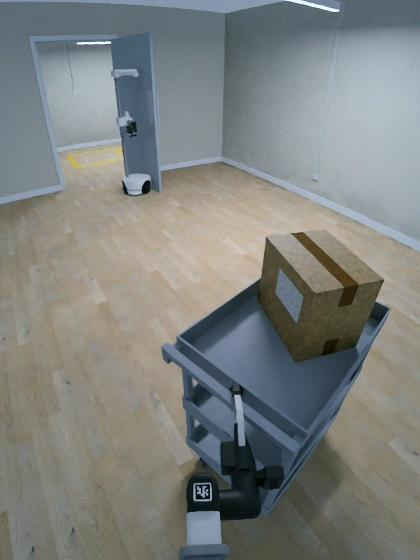

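Call:
{"name": "move", "arguments": {
  "blocking": false,
  "r2": {"base":{"strafe_m":-0.36,"translate_m":0.04},"pace":"slow"}
}}

Call:
{"name": "wait", "arguments": {
  "seconds": 5.5,
  "cameras": ["r2_head_camera"]
}}

Call:
{"name": "move", "arguments": {
  "blocking": false,
  "r2": {"base":{"rotate_rad":0.25},"pace":"slow"}
}}

Call:
{"name": "wait", "arguments": {
  "seconds": 1.5
}}

Call:
{"name": "move", "arguments": {
  "blocking": false,
  "r2": {"base":{"strafe_m":-0.3,"translate_m":0.04},"pace":"slow"}
}}

Call:
{"name": "wait", "arguments": {
  "seconds": 4.5,
  "cameras": ["r2_head_camera","r1_head_camera"]
}}

Scene clock: 1112.40 s.
move: r2 moving
r1: as last shown
r1.lidar_m: 3.47 2.91 0.25 - 0.25 0.25 0.47 3.84 1.16 2.72 2.84 3.76
r1.motor_effort: lift_m=+22(22) arm_m=-4(4) wheel_0=+0(0) wheel_1=+0(0) wheel_2=+0(0)
r1.servo_current: wrist_yaw_rad=46(72) wrist_pitch_rad=39(52) wrist_roll_rad=52(72) gripper_m=46(46)
r1.contact_limits: strafe_m 0.5
r1.wrist_depth_mm: - - - - - - - / - - - - - - - / - - - - - - - / - - - - - - - / - - - - - - - / - - - 190 - - - / - - 178 183 144 - -
r2.base_odometry: x=+1.364 y=-0.035 heading=-2.621
r2.turned_by_wheels: +0.000
r2.turned_by_imu: +0.000
r2.base_tilt: forward=-0.7 right=+0.0
r2.lidar_m: 0.52 4.98 1.89 1.41 1.35 1.04 0.74 0.72 0.78 1.11 3.15 0.43
r2.base_status: translate_m moving; strafe_m moving
r2.joint_positions: lift_m=+0.687 arm_m=+0.112 wrist_yaw_rad=-0.004 wrist_pitch_rad=+0.007 wrist_roll_rad=+1.569 gripper_m=-0.024
r2.joint_status: not commanded
r2.measured_speeds: translate_m=+0.005 strafe_m=-0.053 rotate_rad=+0.002 lift_m=+0.000 arm_m=+0.000 wrist_yaw_rad=+0.044 wrist_pitch_rad=+0.000 wrist_roll_rad=+0.000
r2.motor_effort: lift_m=+20(21) arm_m=+5(6) wheel_0=+7(10) wheel_1=-7(8) wheel_2=-8(9)
r2.servo_current: wrist_yaw_rad=52(59) wrist_pitch_rad=52(52) wrist_roll_rad=39(52) gripper_m=85(91)
r2.contact_limits: arm_m 0
r2.hand_pose: x=+0.5708 y=-0.0887 z=+0.8629 quat_wxyz=(+0.708, +0.706, +0.001, -0.004) (m; r2's base frame)
r2.wrist_depth_mm: - 343 345 - - - - / - 449 430 - 139 - - / - - 615 - 164 - - / - - - - 185 564 - / - - - 119 221 1618 508 / - - 186 142 177 1576 473 / - - - - - - 410
pictures: none

Scene clock: 1116.73 s.
earlier move: r2 done
r1.base_odometry: x=-0.872 y=+0.689 heading=-2.652
r1.turned_by_wheels: +0.000
r1.turned_by_imu: +0.000
r1.base_tilt: forward=-1.6 right=+1.3
r1.lidar_m: 3.42 2.91 0.25 - 0.25 0.25 0.45 3.84 1.20 2.72 2.82 3.83
r1.base_status: not commanded
r1.joint_positions: lift_m=+0.700 arm_m=+0.000 wrist_yaw_rad=-0.002 wrist_pitch_rad=+0.003 wrist_roll_rad=+0.000 gripper_m=-0.020
r1.joint_status: not commanded
r1.measured_speeds: all 0
r1.motor_effort: lift_m=+22(22) arm_m=-4(4) wheel_0=+0(1) wheel_1=+0(0) wheel_2=+0(0)
r1.servo_current: wrist_yaw_rad=33(72) wrist_pitch_rad=39(52) wrist_roll_rad=59(78) gripper_m=39(52)
r1.contact_limits: strafe_m 0.5
r1.hand_pose: x=+0.4592 y=-0.0880 z=+0.8771 quat_wxyz=(+1.000, +0.000, +0.001, -0.001) (m; r1's base frame)
r1.wrist_depth_mm: - - - - - - - / - - - - - - - / - - - - - - - / - - - - - - - / - - - - - - - / - - - 190 - - - / - - 177 183 143 - -
r2.base_odometry: x=+1.158 y=+0.247 heading=-2.620
r2.turned_by_wheels: +0.000
r2.turned_by_imu: +0.002
r2.base_tilt: forward=-0.7 right=+0.1
r2.lidar_m: 0.55 4.20 2.29 1.75 1.68 0.86 0.64 0.60 0.65 0.89 2.61 0.46
r2.base_status: done
r2.joint_positions: lift_m=+0.687 arm_m=+0.112 wrist_yaw_rad=+0.003 wrist_pitch_rad=+0.007 wrist_roll_rad=+1.569 gripper_m=-0.024
r2.joint_status: not commanded
r2.measured_speeds: all 0
r2.motor_effort: lift_m=+21(21) arm_m=+5(6) wheel_0=+6(17) wheel_1=-4(8) wheel_2=-5(9)
r2.servo_current: wrist_yaw_rad=46(59) wrist_pitch_rad=59(59) wrist_roll_rad=46(59) gripper_m=78(91)
r2.contact_limits: arm_m 0
r2.hand_pose: x=+0.5714 y=-0.0865 z=+0.8629 quat_wxyz=(+0.708, +0.706, +0.004, -0.002) (m; r2's base frame)
r2.wrist_depth_mm: - 473 459 106 163 - - / - 424 410 117 175 - - / - 469 449 124 189 - - / - - 569 135 205 - - / - - - 148 224 1808 - / - - 187 167 178 1618 521 / - - - - - - 466
wait: 4.33 of 5.5 s (r2 has come to rest)
pictures: r2_head_camera
Images, in order (width x height): r2_head_camera 420x560.

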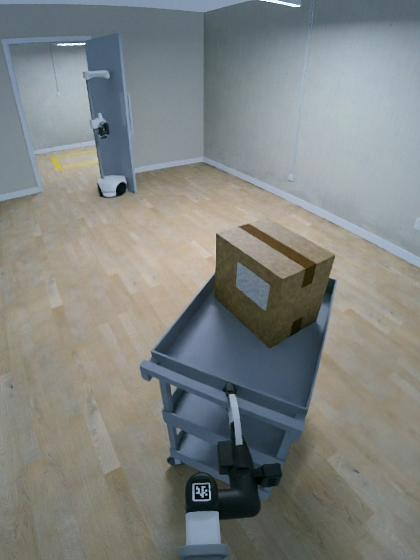

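Scene clock: 1117.23 s.
move: r2 moving
r1: as last shown
r1.base_tilt: forward=-1.6 right=+1.2
r1.lidar_m: 3.43 2.92 0.25 - 0.26 0.25 0.46 3.83 1.17 2.71 2.87 3.77
r1.motor_effort: lift_m=+22(22) arm_m=-4(4) wheel_0=+0(0) wheel_1=+0(0) wheel_2=+0(0)
r1.servo_current: wrist_yaw_rad=52(52) wrist_pitch_rad=39(46) wrist_roll_rad=52(59) gripper_m=46(46)
r1.contact_limits: strafe_m 0.5
r1.wrist_depth_mm: - - - - - - - / - - - - - - - / - - - - - - - / - - - - - - - / - - - - - - - / - - - 191 - - - / - - 177 184 143 - -
r2.base_odometry: x=+1.158 y=+0.247 heading=-2.497
r2.turned_by_wheels: +0.124
r2.turned_by_imu: +0.120
r2.base_tilt: forward=-0.7 right=+0.1
r2.lidar_m: 0.56 4.30 2.04 1.70 1.61 0.79 0.61 0.59 0.66 1.01 3.07 0.44
r2.base_status: rotate_rad moving
r2.joint_positions: lift_m=+0.687 arm_m=+0.112 wrist_yaw_rad=-0.008 wrist_pitch_rad=+0.007 wrist_roll_rad=+1.569 gripper_m=-0.024
r2.joint_status: not commanded
r2.measured_speeds: translate_m=+0.000 strafe_m=+0.000 rotate_rad=+0.493 lift_m=+0.000 arm_m=+0.000 wrist_yaw_rad=+0.000 wrist_pitch_rad=+0.000 wrist_roll_rad=+0.000
r2.motor_effort: lift_m=+21(21) arm_m=+6(6) wheel_0=-18(18) wheel_1=-11(11) wheel_2=-13(13)
r2.servo_current: wrist_yaw_rad=65(72) wrist_pitch_rad=59(59) wrist_roll_rad=39(78) gripper_m=85(91)
r2.contact_limits: arm_m 0
r2.hand_pose: x=+0.5704 y=-0.0898 z=+0.8629 quat_wxyz=(+0.708, +0.706, +0.000, -0.006) (m; r2's base frame)
r2.wrist_depth_mm: - 404 404 - 151 - - / - 389 392 104 165 - - / - - 492 112 182 - - / - - - 130 202 - - / - - - 146 227 1708 - / - - 186 167 178 1618 504 / - - - - - 1708 1182
pictures: none

Scene clock: 1118.03 s.
earlier move: r2 done
r1.base_odometry: x=-0.872 y=+0.689 heading=-2.652
r1.turned_by_wheels: +0.000
r1.turned_by_imu: +0.000
r1.base_tilt: forward=-1.6 right=+1.3
r1.lidar_m: 3.43 2.90 0.25 - 0.25 0.25 0.46 3.84 1.20 2.71 2.82 3.80
r1.base_status: not commanded
r1.joint_positions: lift_m=+0.700 arm_m=+0.000 wrist_yaw_rad=-0.002 wrist_pitch_rad=+0.003 wrist_roll_rad=+0.000 gripper_m=-0.020
r1.joint_status: not commanded
r1.measured_speeds: all 0
r1.motor_effort: lift_m=+22(22) arm_m=-4(4) wheel_0=+0(1) wheel_1=+0(0) wheel_2=+0(0)
r1.servo_current: wrist_yaw_rad=59(59) wrist_pitch_rad=46(46) wrist_roll_rad=59(65) gripper_m=46(46)
r1.contact_limits: strafe_m 0.5
r1.hand_pose: x=+0.4592 y=-0.0880 z=+0.8771 quat_wxyz=(+1.000, +0.000, +0.001, -0.001) (m; r1's base frame)
r1.wrist_depth_mm: - - - - - - - / - - - - - - - / - - - - - - - / - - - - - - - / - - - - - - - / - - - 190 - - - / - - 178 183 143 - -
r2.base_odometry: x=+1.158 y=+0.247 heading=-2.372
r2.turned_by_wheels: +0.124
r2.turned_by_imu: +0.121
r2.base_tilt: forward=-0.6 right=+0.1
r2.lidar_m: 0.55 3.35 1.92 1.66 1.26 0.71 0.61 0.60 0.72 1.23 3.08 0.42
r2.base_status: done
r2.joint_positions: lift_m=+0.687 arm_m=+0.112 wrist_yaw_rad=-0.004 wrist_pitch_rad=+0.007 wrist_roll_rad=+1.569 gripper_m=-0.024
r2.joint_status: not commanded
r2.measured_speeds: all 0
r2.motor_effort: lift_m=+21(21) arm_m=+5(6) wheel_0=-9(19) wheel_1=-6(11) wheel_2=-8(13)
r2.servo_current: wrist_yaw_rad=59(72) wrist_pitch_rad=52(59) wrist_roll_rad=39(78) gripper_m=78(91)
r2.contact_limits: arm_m 0
r2.hand_pose: x=+0.5709 y=-0.0885 z=+0.8629 quat_wxyz=(+0.708, +0.706, +0.001, -0.004) (m; r2's base frame)
r2.wrist_depth_mm: - 340 342 - - 116 - / - 488 459 - - 132 - / - - - - 158 - - / - - - - 182 549 - / - - - - 223 1576 504 / - - 185 136 179 1618 466 / - - - - 404 1708 1118
wait: 0.80 of 1.5 s (r2 has come to rest)
pictures: none

Scene clock: 1118.53 s.
move: r2 moving
r1: as last shown
r1.base_tilt: forward=-1.6 right=+1.2
r1.lidar_m: 3.40 2.90 0.25 - 0.25 0.25 0.43 3.87 1.19 2.74 2.86 3.78
r1.motor_effort: lift_m=+22(22) arm_m=-4(4) wheel_0=-1(1) wheel_1=+0(0) wheel_2=+0(0)
r1.servo_current: wrist_yaw_rad=39(65) wrist_pitch_rad=39(52) wrist_roll_rad=46(65) gripper_m=39(46)
r1.contact_limits: strafe_m 0.5
r1.wrist_depth_mm: - - - - - - - / - - - - - - - / - - - - - - - / - - - - - - - / - - - - - - - / - - - 191 - - - / - - 177 183 144 - -
r2.base_odometry: x=+1.148 y=+0.255 heading=-2.373
r2.turned_by_wheels: +0.000
r2.turned_by_imu: +0.000
r2.base_tilt: forward=-0.7 right=+0.0
r2.lidar_m: 0.56 3.41 1.92 1.69 1.23 0.69 0.59 0.59 0.71 1.26 3.06 0.42
r2.base_status: translate_m moving; strafe_m moving
r2.joint_positions: lift_m=+0.687 arm_m=+0.112 wrist_yaw_rad=-0.003 wrist_pitch_rad=+0.007 wrist_roll_rad=+1.569 gripper_m=-0.024
r2.joint_status: not commanded
r2.measured_speeds: translate_m=+0.007 strafe_m=-0.052 rotate_rad=+0.000 lift_m=+0.000 arm_m=+0.000 wrist_yaw_rad=+0.008 wrist_pitch_rad=+0.000 wrist_roll_rad=+0.000
r2.motor_effort: lift_m=+20(21) arm_m=+6(6) wheel_0=+7(12) wheel_1=-6(11) wheel_2=-10(10)
r2.servo_current: wrist_yaw_rad=52(59) wrist_pitch_rad=46(59) wrist_roll_rad=39(59) gripper_m=91(91)
r2.contact_limits: arm_m 0
r2.hand_pose: x=+0.5709 y=-0.0883 z=+0.8629 quat_wxyz=(+0.708, +0.706, +0.002, -0.004) (m; r2's base frame)
r2.wrist_depth_mm: - 351 340 - - 114 - / - 488 455 - - - - / - - - - - - - / - - - - 185 544 - / - - - - 220 1618 504 / - - 186 137 175 1576 462 / - - - - 404 1708 1118
pictures: none

Scene clock: 1122.27 s.
earlier move: r2 done
r1.base_odometry: x=-0.872 y=+0.689 heading=-2.652
r1.turned_by_wheels: +0.000
r1.turned_by_imu: +0.000
r1.base_tilt: forward=-1.6 right=+1.3
r1.lidar_m: 3.36 2.92 0.25 - 0.25 0.25 0.44 3.86 1.19 2.71 2.87 3.80
r1.base_status: not commanded
r1.joint_positions: lift_m=+0.700 arm_m=+0.000 wrist_yaw_rad=-0.002 wrist_pitch_rad=+0.003 wrist_roll_rad=+0.000 gripper_m=-0.020
r1.joint_status: not commanded
r1.measured_speeds: all 0
r1.motor_effort: lift_m=+22(22) arm_m=-4(4) wheel_0=-1(1) wheel_1=+0(0) wheel_2=+0(0)
r1.servo_current: wrist_yaw_rad=52(78) wrist_pitch_rad=39(52) wrist_roll_rad=46(72) gripper_m=39(52)
r1.contact_limits: strafe_m 0.5
r1.hand_pose: x=+0.4592 y=-0.0880 z=+0.8771 quat_wxyz=(+1.000, +0.000, +0.001, -0.001) (m; r1's base frame)
r1.wrist_depth_mm: - - - - - - - / - - - - - - - / - - - - - - - / - - - - - - - / - - - - - - - / - - - 191 - - - / - - 178 183 143 - -
r2.base_odometry: x=+0.921 y=+0.434 heading=-2.372
r2.turned_by_wheels: +0.000
r2.turned_by_imu: +0.002
r2.base_tilt: forward=-0.6 right=+0.1
r2.lidar_m: 0.54 3.95 2.28 1.98 1.17 0.66 0.57 0.56 0.70 1.19 2.77 0.45
r2.base_status: done
r2.joint_positions: lift_m=+0.687 arm_m=+0.112 wrist_yaw_rad=+0.002 wrist_pitch_rad=+0.007 wrist_roll_rad=+1.569 gripper_m=-0.024
r2.joint_status: not commanded
r2.measured_speeds: all 0
r2.motor_effort: lift_m=+21(21) arm_m=+5(6) wheel_0=+7(14) wheel_1=-4(11) wheel_2=-6(10)
r2.servo_current: wrist_yaw_rad=52(59) wrist_pitch_rad=52(59) wrist_roll_rad=52(72) gripper_m=78(98)
r2.contact_limits: arm_m 0
r2.hand_pose: x=+0.5714 y=-0.0867 z=+0.8629 quat_wxyz=(+0.708, +0.706, +0.003, -0.002) (m; r2's base frame)
r2.wrist_depth_mm: - 410 410 - 150 - - / - 392 392 102 163 - - / - - 477 110 180 - - / - - 640 126 199 - - / - - - 139 224 1756 - / - - 187 162 177 1576 500 / - - - - - - 459
wait: 3.73 of 4.5 s (r2 has come to rest)
pictures: r1_head_camera, r2_head_camera
Images, in order (width x height): r1_head_camera 420x560, r2_head_camera 420x560.

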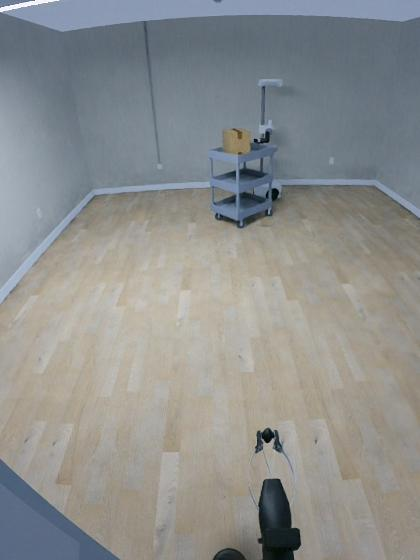

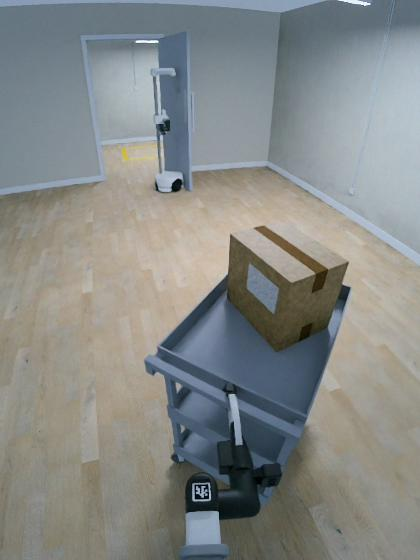

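Call:
{"name": "move", "arguments": {
  "blocking": false,
  "r2": {"base":{"strafe_m":-0.34,"translate_m":0.08},"pace":"slow"}
}}

Call:
{"name": "wait", "arguments": {
  "seconds": 5.5
}}

Call:
{"name": "move", "arguments": {
  "blocking": false,
  "r2": {"base":{"rotate_rad":0.25},"pace":"slow"}
}}

Call:
{"name": "wait", "arguments": {
  "seconds": 1.5
}}

Call:
{"name": "move", "arguments": {
  "blocking": false,
  "r2": {"base":{"strafe_m":-0.3,"translate_m":0.05},"pace":"slow"}
}}

Call:
{"name": "wait", "arguments": {
  "seconds": 4.5,
  "cameras": ["r2_head_camera","r1_head_camera"]
}}

Scene clock: 1131.97 s.
move: r2 moving
r1: as last shown
r1.base_tilt: forward=-1.6 right=+1.2
r1.lidar_m: 3.35 2.94 0.25 - 0.25 0.25 0.45 3.85 1.18 2.73 2.83 3.79
r1.motor_effort: lift_m=+22(22) arm_m=-4(4) wheel_0=+0(0) wheel_1=+0(0) wheel_2=+0(0)
r1.servo_current: wrist_yaw_rad=52(59) wrist_pitch_rad=39(46) wrist_roll_rad=52(59) gripper_m=39(52)
r1.contact_limits: strafe_m 0.5
r1.wrist_depth_mm: - - - - - - - / - - - - - - - / - - - - - - - / - - - - - - - / - - - - - - - / - - - 191 - - - / - - 178 183 144 - -
r2.base_odometry: x=+0.910 y=+0.441 heading=-2.373
r2.turned_by_wheels: +0.000
r2.turned_by_imu: +0.001
r2.base_tilt: forward=-0.7 right=+0.1
r2.lidar_m: 0.55 3.98 2.27 1.98 1.19 0.66 0.54 0.57 0.68 1.19 2.75 0.46
r2.base_status: translate_m moving; strafe_m moving
r2.joint_positions: lift_m=+0.687 arm_m=+0.112 wrist_yaw_rad=+0.002 wrist_pitch_rad=+0.007 wrist_roll_rad=+1.569 gripper_m=-0.024
r2.joint_status: not commanded
r2.measured_speeds: translate_m=+0.012 strafe_m=-0.049 rotate_rad=+0.000 lift_m=+0.000 arm_m=+0.000 wrist_yaw_rad=+0.000 wrist_pitch_rad=+0.000 wrist_roll_rad=+0.000
r2.motor_effort: lift_m=+20(21) arm_m=+5(6) wheel_0=+10(16) wheel_1=-6(7) wheel_2=-5(8)
r2.servo_current: wrist_yaw_rad=39(52) wrist_pitch_rad=46(52) wrist_roll_rad=46(59) gripper_m=91(91)
r2.contact_limits: arm_m 0
r2.hand_pose: x=+0.5714 y=-0.0867 z=+0.8629 quat_wxyz=(+0.708, +0.706, +0.003, -0.002) (m; r2's base frame)
r2.wrist_depth_mm: - 413 413 - 150 - - / - 392 392 102 163 - - / - 530 477 110 180 - - / - - 634 126 199 - - / - - - 138 222 1708 - / - - 188 162 177 1618 496 / - - - - - - 452
pictures: none

Scene clock: 1136.20 s.
earlier move: r2 done
r1.base_odometry: x=-0.872 y=+0.689 heading=-2.652
r1.turned_by_wheels: +0.000
r1.turned_by_imu: +0.000
r1.base_tilt: forward=-1.6 right=+1.3
r1.lidar_m: 3.31 2.92 0.25 - 0.25 0.25 0.46 3.85 1.20 2.71 2.84 3.80
r1.base_status: not commanded
r1.joint_positions: lift_m=+0.700 arm_m=+0.000 wrist_yaw_rad=-0.002 wrist_pitch_rad=+0.003 wrist_roll_rad=+0.000 gripper_m=-0.020
r1.joint_status: not commanded
r1.measured_speeds: all 0
r1.motor_effort: lift_m=+22(22) arm_m=-4(4) wheel_0=+0(1) wheel_1=+0(0) wheel_2=+0(0)
r1.servo_current: wrist_yaw_rad=52(72) wrist_pitch_rad=46(52) wrist_roll_rad=46(65) gripper_m=46(52)
r1.contact_limits: strafe_m 0.5
r1.hand_pose: x=+0.4592 y=-0.0880 z=+0.8771 quat_wxyz=(+1.000, +0.000, +0.001, -0.001) (m; r1's base frame)
r1.wrist_depth_mm: - - - - - - - / - - - - - - - / - - - - - - - / - - - - - - - / - - - - - - - / - - - 191 - - - / - - 178 184 143 - -
r2.base_odometry: x=+0.627 y=+0.623 heading=-2.373
r2.turned_by_wheels: +0.000
r2.turned_by_imu: +0.001
r2.base_tilt: forward=-0.7 right=+0.1
r2.lidar_m: 0.55 4.66 2.67 2.32 1.17 0.66 0.54 0.56 0.67 1.18 2.43 0.46
r2.base_status: done
r2.joint_positions: lift_m=+0.687 arm_m=+0.112 wrist_yaw_rad=+0.002 wrist_pitch_rad=+0.007 wrist_roll_rad=+1.569 gripper_m=-0.024
r2.joint_status: not commanded
r2.measured_speeds: all 0
r2.motor_effort: lift_m=+21(21) arm_m=+5(6) wheel_0=+4(16) wheel_1=-5(8) wheel_2=-6(8)
r2.servo_current: wrist_yaw_rad=52(65) wrist_pitch_rad=52(59) wrist_roll_rad=46(65) gripper_m=85(98)
r2.contact_limits: arm_m 0
r2.hand_pose: x=+0.5714 y=-0.0867 z=+0.8629 quat_wxyz=(+0.708, +0.706, +0.003, -0.002) (m; r2's base frame)
r2.wrist_depth_mm: - 469 459 106 163 - - / - 421 410 118 175 - - / - 469 455 125 189 - - / - - 574 135 206 - - / - - - 148 224 1808 - / - - 185 167 178 1576 500 / - - - - - - 466
wait: 4.23 of 5.5 s (r2 has come to rest)
pictures: none

Scene clock: 1136.70 s.
move: r2 moving
r1: as last shown
r1.lidar_m: 3.32 2.92 0.25 - 0.25 0.25 0.44 3.86 1.20 2.70 2.83 3.78
r1.servo_current: wrist_yaw_rad=59(59) wrist_pitch_rad=39(52) wrist_roll_rad=52(52) gripper_m=39(46)
r1.contact_limits: strafe_m 0.5
r1.wrist_depth_mm: - - - - - - - / - - - - - - - / - - - - - - - / - - - - - - - / - - - - - - - / - - - 191 - - - / - - 178 182 143 - -
r2.base_odometry: x=+0.627 y=+0.623 heading=-2.249
r2.turned_by_wheels: +0.124
r2.turned_by_imu: +0.120
r2.base_tilt: forward=-0.6 right=+0.1
r2.lidar_m: 0.56 3.88 2.50 2.32 0.95 0.61 0.56 0.55 0.70 1.53 2.47 0.44
r2.base_status: rotate_rad moving
r2.joint_positions: lift_m=+0.687 arm_m=+0.112 wrist_yaw_rad=-0.008 wrist_pitch_rad=+0.007 wrist_roll_rad=+1.569 gripper_m=-0.024
r2.joint_status: not commanded
r2.measured_speeds: translate_m=+0.000 strafe_m=+0.001 rotate_rad=+0.490 lift_m=+0.000 arm_m=+0.000 wrist_yaw_rad=+0.000 wrist_pitch_rad=+0.000 wrist_roll_rad=+0.000
r2.motor_effort: lift_m=+21(21) arm_m=+6(6) wheel_0=-14(17) wheel_1=-11(11) wheel_2=-13(15)
r2.servo_current: wrist_yaw_rad=65(65) wrist_pitch_rad=52(52) wrist_roll_rad=39(52) gripper_m=85(91)
r2.contact_limits: arm_m 0
r2.hand_pose: x=+0.5704 y=-0.0899 z=+0.8629 quat_wxyz=(+0.708, +0.706, +0.000, -0.006) (m; r2's base frame)
r2.wrist_depth_mm: - 404 399 - 151 - - / - 392 389 104 165 - - / - - 496 112 182 - - / - - - 130 202 - - / - - - 146 226 1756 - / - - 186 167 178 1576 484 / - - - - - 1661 1160
pictures: none

Scene clock: 1137.50 s.
earlier move: r2 done
r1.base_odometry: x=-0.872 y=+0.689 heading=-2.652
r1.turned_by_wheels: +0.000
r1.turned_by_imu: +0.000
r1.base_tilt: forward=-1.6 right=+1.2
r1.lidar_m: 3.33 2.92 0.25 - 0.25 0.25 0.46 3.83 1.19 2.76 2.85 3.82
r1.base_status: not commanded
r1.joint_positions: lift_m=+0.700 arm_m=+0.000 wrist_yaw_rad=-0.002 wrist_pitch_rad=+0.003 wrist_roll_rad=+0.000 gripper_m=-0.020
r1.joint_status: not commanded
r1.measured_speeds: all 0
r1.motor_effort: lift_m=+22(22) arm_m=-4(4) wheel_0=+0(1) wheel_1=+0(0) wheel_2=+0(0)
r1.servo_current: wrist_yaw_rad=46(72) wrist_pitch_rad=39(52) wrist_roll_rad=52(59) gripper_m=46(46)
r1.contact_limits: strafe_m 0.5
r1.hand_pose: x=+0.4592 y=-0.0880 z=+0.8771 quat_wxyz=(+1.000, +0.000, +0.001, -0.001) (m; r1's base frame)
r1.wrist_depth_mm: - - - - - - - / - - - - - - - / - - - - - - - / - - - - - - - / - - - - - - - / - - - 191 - - - / - - 177 183 143 - -
r2.base_odometry: x=+0.627 y=+0.623 heading=-2.125
r2.turned_by_wheels: +0.124
r2.turned_by_imu: +0.121
r2.base_tilt: forward=-0.7 right=+0.1
r2.lidar_m: 0.57 3.35 2.44 2.32 0.83 0.59 0.56 0.59 0.80 2.16 2.53 0.42
r2.base_status: done
r2.joint_positions: lift_m=+0.687 arm_m=+0.112 wrist_yaw_rad=-0.007 wrist_pitch_rad=+0.007 wrist_roll_rad=+1.569 gripper_m=-0.024
r2.joint_status: not commanded
r2.measured_speeds: all 0
r2.motor_effort: lift_m=+21(21) arm_m=+5(6) wheel_0=-10(17) wheel_1=-7(11) wheel_2=-7(15)
r2.servo_current: wrist_yaw_rad=59(65) wrist_pitch_rad=52(52) wrist_roll_rad=52(59) gripper_m=85(91)
r2.contact_limits: arm_m 0
r2.hand_pose: x=+0.5706 y=-0.0893 z=+0.8629 quat_wxyz=(+0.708, +0.706, +0.000, -0.005) (m; r2's base frame)
r2.wrist_depth_mm: - 343 345 - - 116 - / - 496 466 - - 132 - / - - - - 158 - - / - - - - 189 554 - / - - - - 222 1618 500 / - - 187 136 179 1576 459 / - - - - 407 1708 1098
wait: 0.80 of 1.5 s (r2 has come to rest)
pictures: none

Scene clock: 1138.00 s.
move: r2 moving
r1: as last shown
r1.base_tilt: forward=-1.6 right=+1.3
r1.lidar_m: 3.32 2.94 0.25 - 0.25 0.25 0.45 3.85 1.19 2.72 2.84 3.80
r1.motor_effort: lift_m=+22(22) arm_m=-4(4) wheel_0=+0(0) wheel_1=+0(0) wheel_2=+0(0)
r1.servo_current: wrist_yaw_rad=39(65) wrist_pitch_rad=39(46) wrist_roll_rad=46(85) gripper_m=39(46)
r1.contact_limits: strafe_m 0.5
r2.base_odometry: x=+0.615 y=+0.628 heading=-2.125
r2.turned_by_wheels: +0.000
r2.turned_by_imu: +0.000
r2.base_tilt: forward=-0.7 right=+0.0
r2.lidar_m: 0.53 3.38 2.42 2.34 0.81 0.61 0.55 0.59 0.78 2.15 2.50 0.42
r2.base_status: translate_m moving; strafe_m moving
r2.joint_positions: lift_m=+0.687 arm_m=+0.112 wrist_yaw_rad=-0.004 wrist_pitch_rad=+0.007 wrist_roll_rad=+1.569 gripper_m=-0.024
r2.joint_status: not commanded
r2.measured_speeds: translate_m=+0.008 strafe_m=-0.050 rotate_rad=+0.002 lift_m=+0.000 arm_m=+0.000 wrist_yaw_rad=+0.038 wrist_pitch_rad=+0.000 wrist_roll_rad=+0.000
r2.motor_effort: lift_m=+20(21) arm_m=+6(6) wheel_0=+7(10) wheel_1=-7(10) wheel_2=-6(8)
r2.servo_current: wrist_yaw_rad=39(59) wrist_pitch_rad=46(52) wrist_roll_rad=39(52) gripper_m=85(91)
r2.contact_limits: arm_m 0
r2.hand_pose: x=+0.5708 y=-0.0886 z=+0.8629 quat_wxyz=(+0.708, +0.706, +0.001, -0.004) (m; r2's base frame)
r2.wrist_depth_mm: - 343 345 - - 112 - / - 500 469 - - - - / - - - - - - - / - - - - 178 544 - / - - - - 220 1618 496 / - - 186 129 175 1618 459 / - - - - 413 1708 1138
pictures: none

Scene clock: 1141.77 s.
earlier move: r2 done
r1.base_odometry: x=-0.872 y=+0.689 heading=-2.652
r1.turned_by_wheels: +0.000
r1.turned_by_imu: +0.000
r1.base_tilt: forward=-1.6 right=+1.3
r1.lidar_m: 3.21 2.90 0.25 - 0.25 0.25 0.44 3.85 1.18 2.72 2.84 3.80
r1.base_status: not commanded
r1.joint_positions: lift_m=+0.700 arm_m=+0.000 wrist_yaw_rad=-0.002 wrist_pitch_rad=+0.003 wrist_roll_rad=+0.000 gripper_m=-0.020
r1.joint_status: not commanded
r1.measured_speeds: all 0
r1.motor_effort: lift_m=+22(22) arm_m=-4(4) wheel_0=+0(1) wheel_1=+0(0) wheel_2=+0(0)
r1.servo_current: wrist_yaw_rad=33(65) wrist_pitch_rad=39(52) wrist_roll_rad=39(85) gripper_m=46(52)
r1.contact_limits: strafe_m 0.5
r1.hand_pose: x=+0.4592 y=-0.0880 z=+0.8771 quat_wxyz=(+1.000, +0.000, +0.001, -0.001) (m; r1's base frame)
r1.wrist_depth_mm: - - - - - - - / - - - - - - - / - - - - - - - / - - - - - - - / - - - - - - - / - - - 191 - - - / - - 178 184 143 - -
r2.base_odometry: x=+0.346 y=+0.738 heading=-2.125
r2.turned_by_wheels: +0.000
r2.turned_by_imu: +0.002
r2.base_tilt: forward=-0.7 right=+0.1
r2.lidar_m: 0.55 3.76 2.71 2.53 0.92 0.63 0.61 0.65 0.87 2.12 2.22 0.49
r2.base_status: done
r2.joint_positions: lift_m=+0.687 arm_m=+0.112 wrist_yaw_rad=+0.004 wrist_pitch_rad=+0.007 wrist_roll_rad=+1.569 gripper_m=-0.024
r2.joint_status: not commanded
r2.measured_speeds: all 0
r2.motor_effort: lift_m=+20(21) arm_m=+5(6) wheel_0=+8(14) wheel_1=-4(10) wheel_2=-4(8)
r2.servo_current: wrist_yaw_rad=33(59) wrist_pitch_rad=52(59) wrist_roll_rad=46(59) gripper_m=85(91)
r2.contact_limits: arm_m 0
r2.hand_pose: x=+0.5715 y=-0.0863 z=+0.8629 quat_wxyz=(+0.708, +0.706, +0.004, -0.001) (m; r2's base frame)
r2.wrist_depth_mm: - 469 459 105 162 - - / - 413 407 117 175 - - / - 469 452 124 189 - - / - - 574 135 205 - - / - - - 147 224 1808 - / - - 187 167 177 1618 500 / - - - - - - 459
wait: 3.77 of 4.5 s (r2 has come to rest)
pictures: r1_head_camera, r2_head_camera
Images, in order (width x height): r1_head_camera 420x560, r2_head_camera 420x560.

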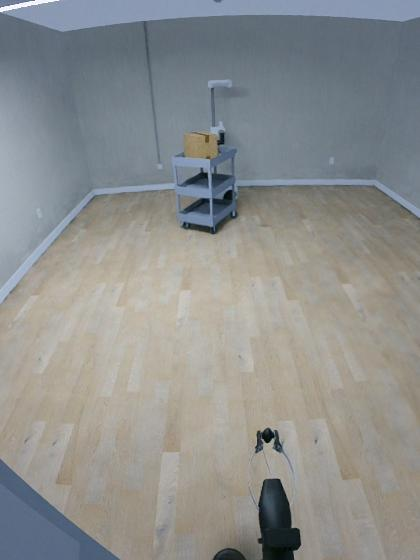

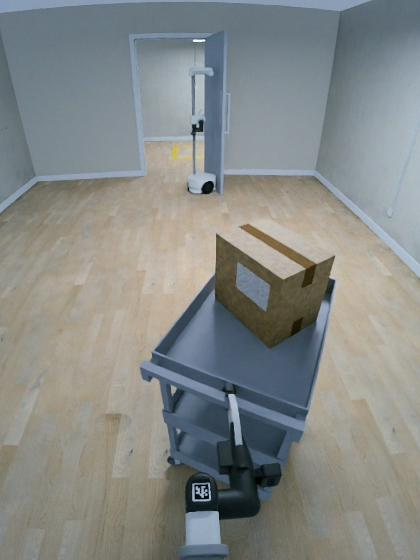

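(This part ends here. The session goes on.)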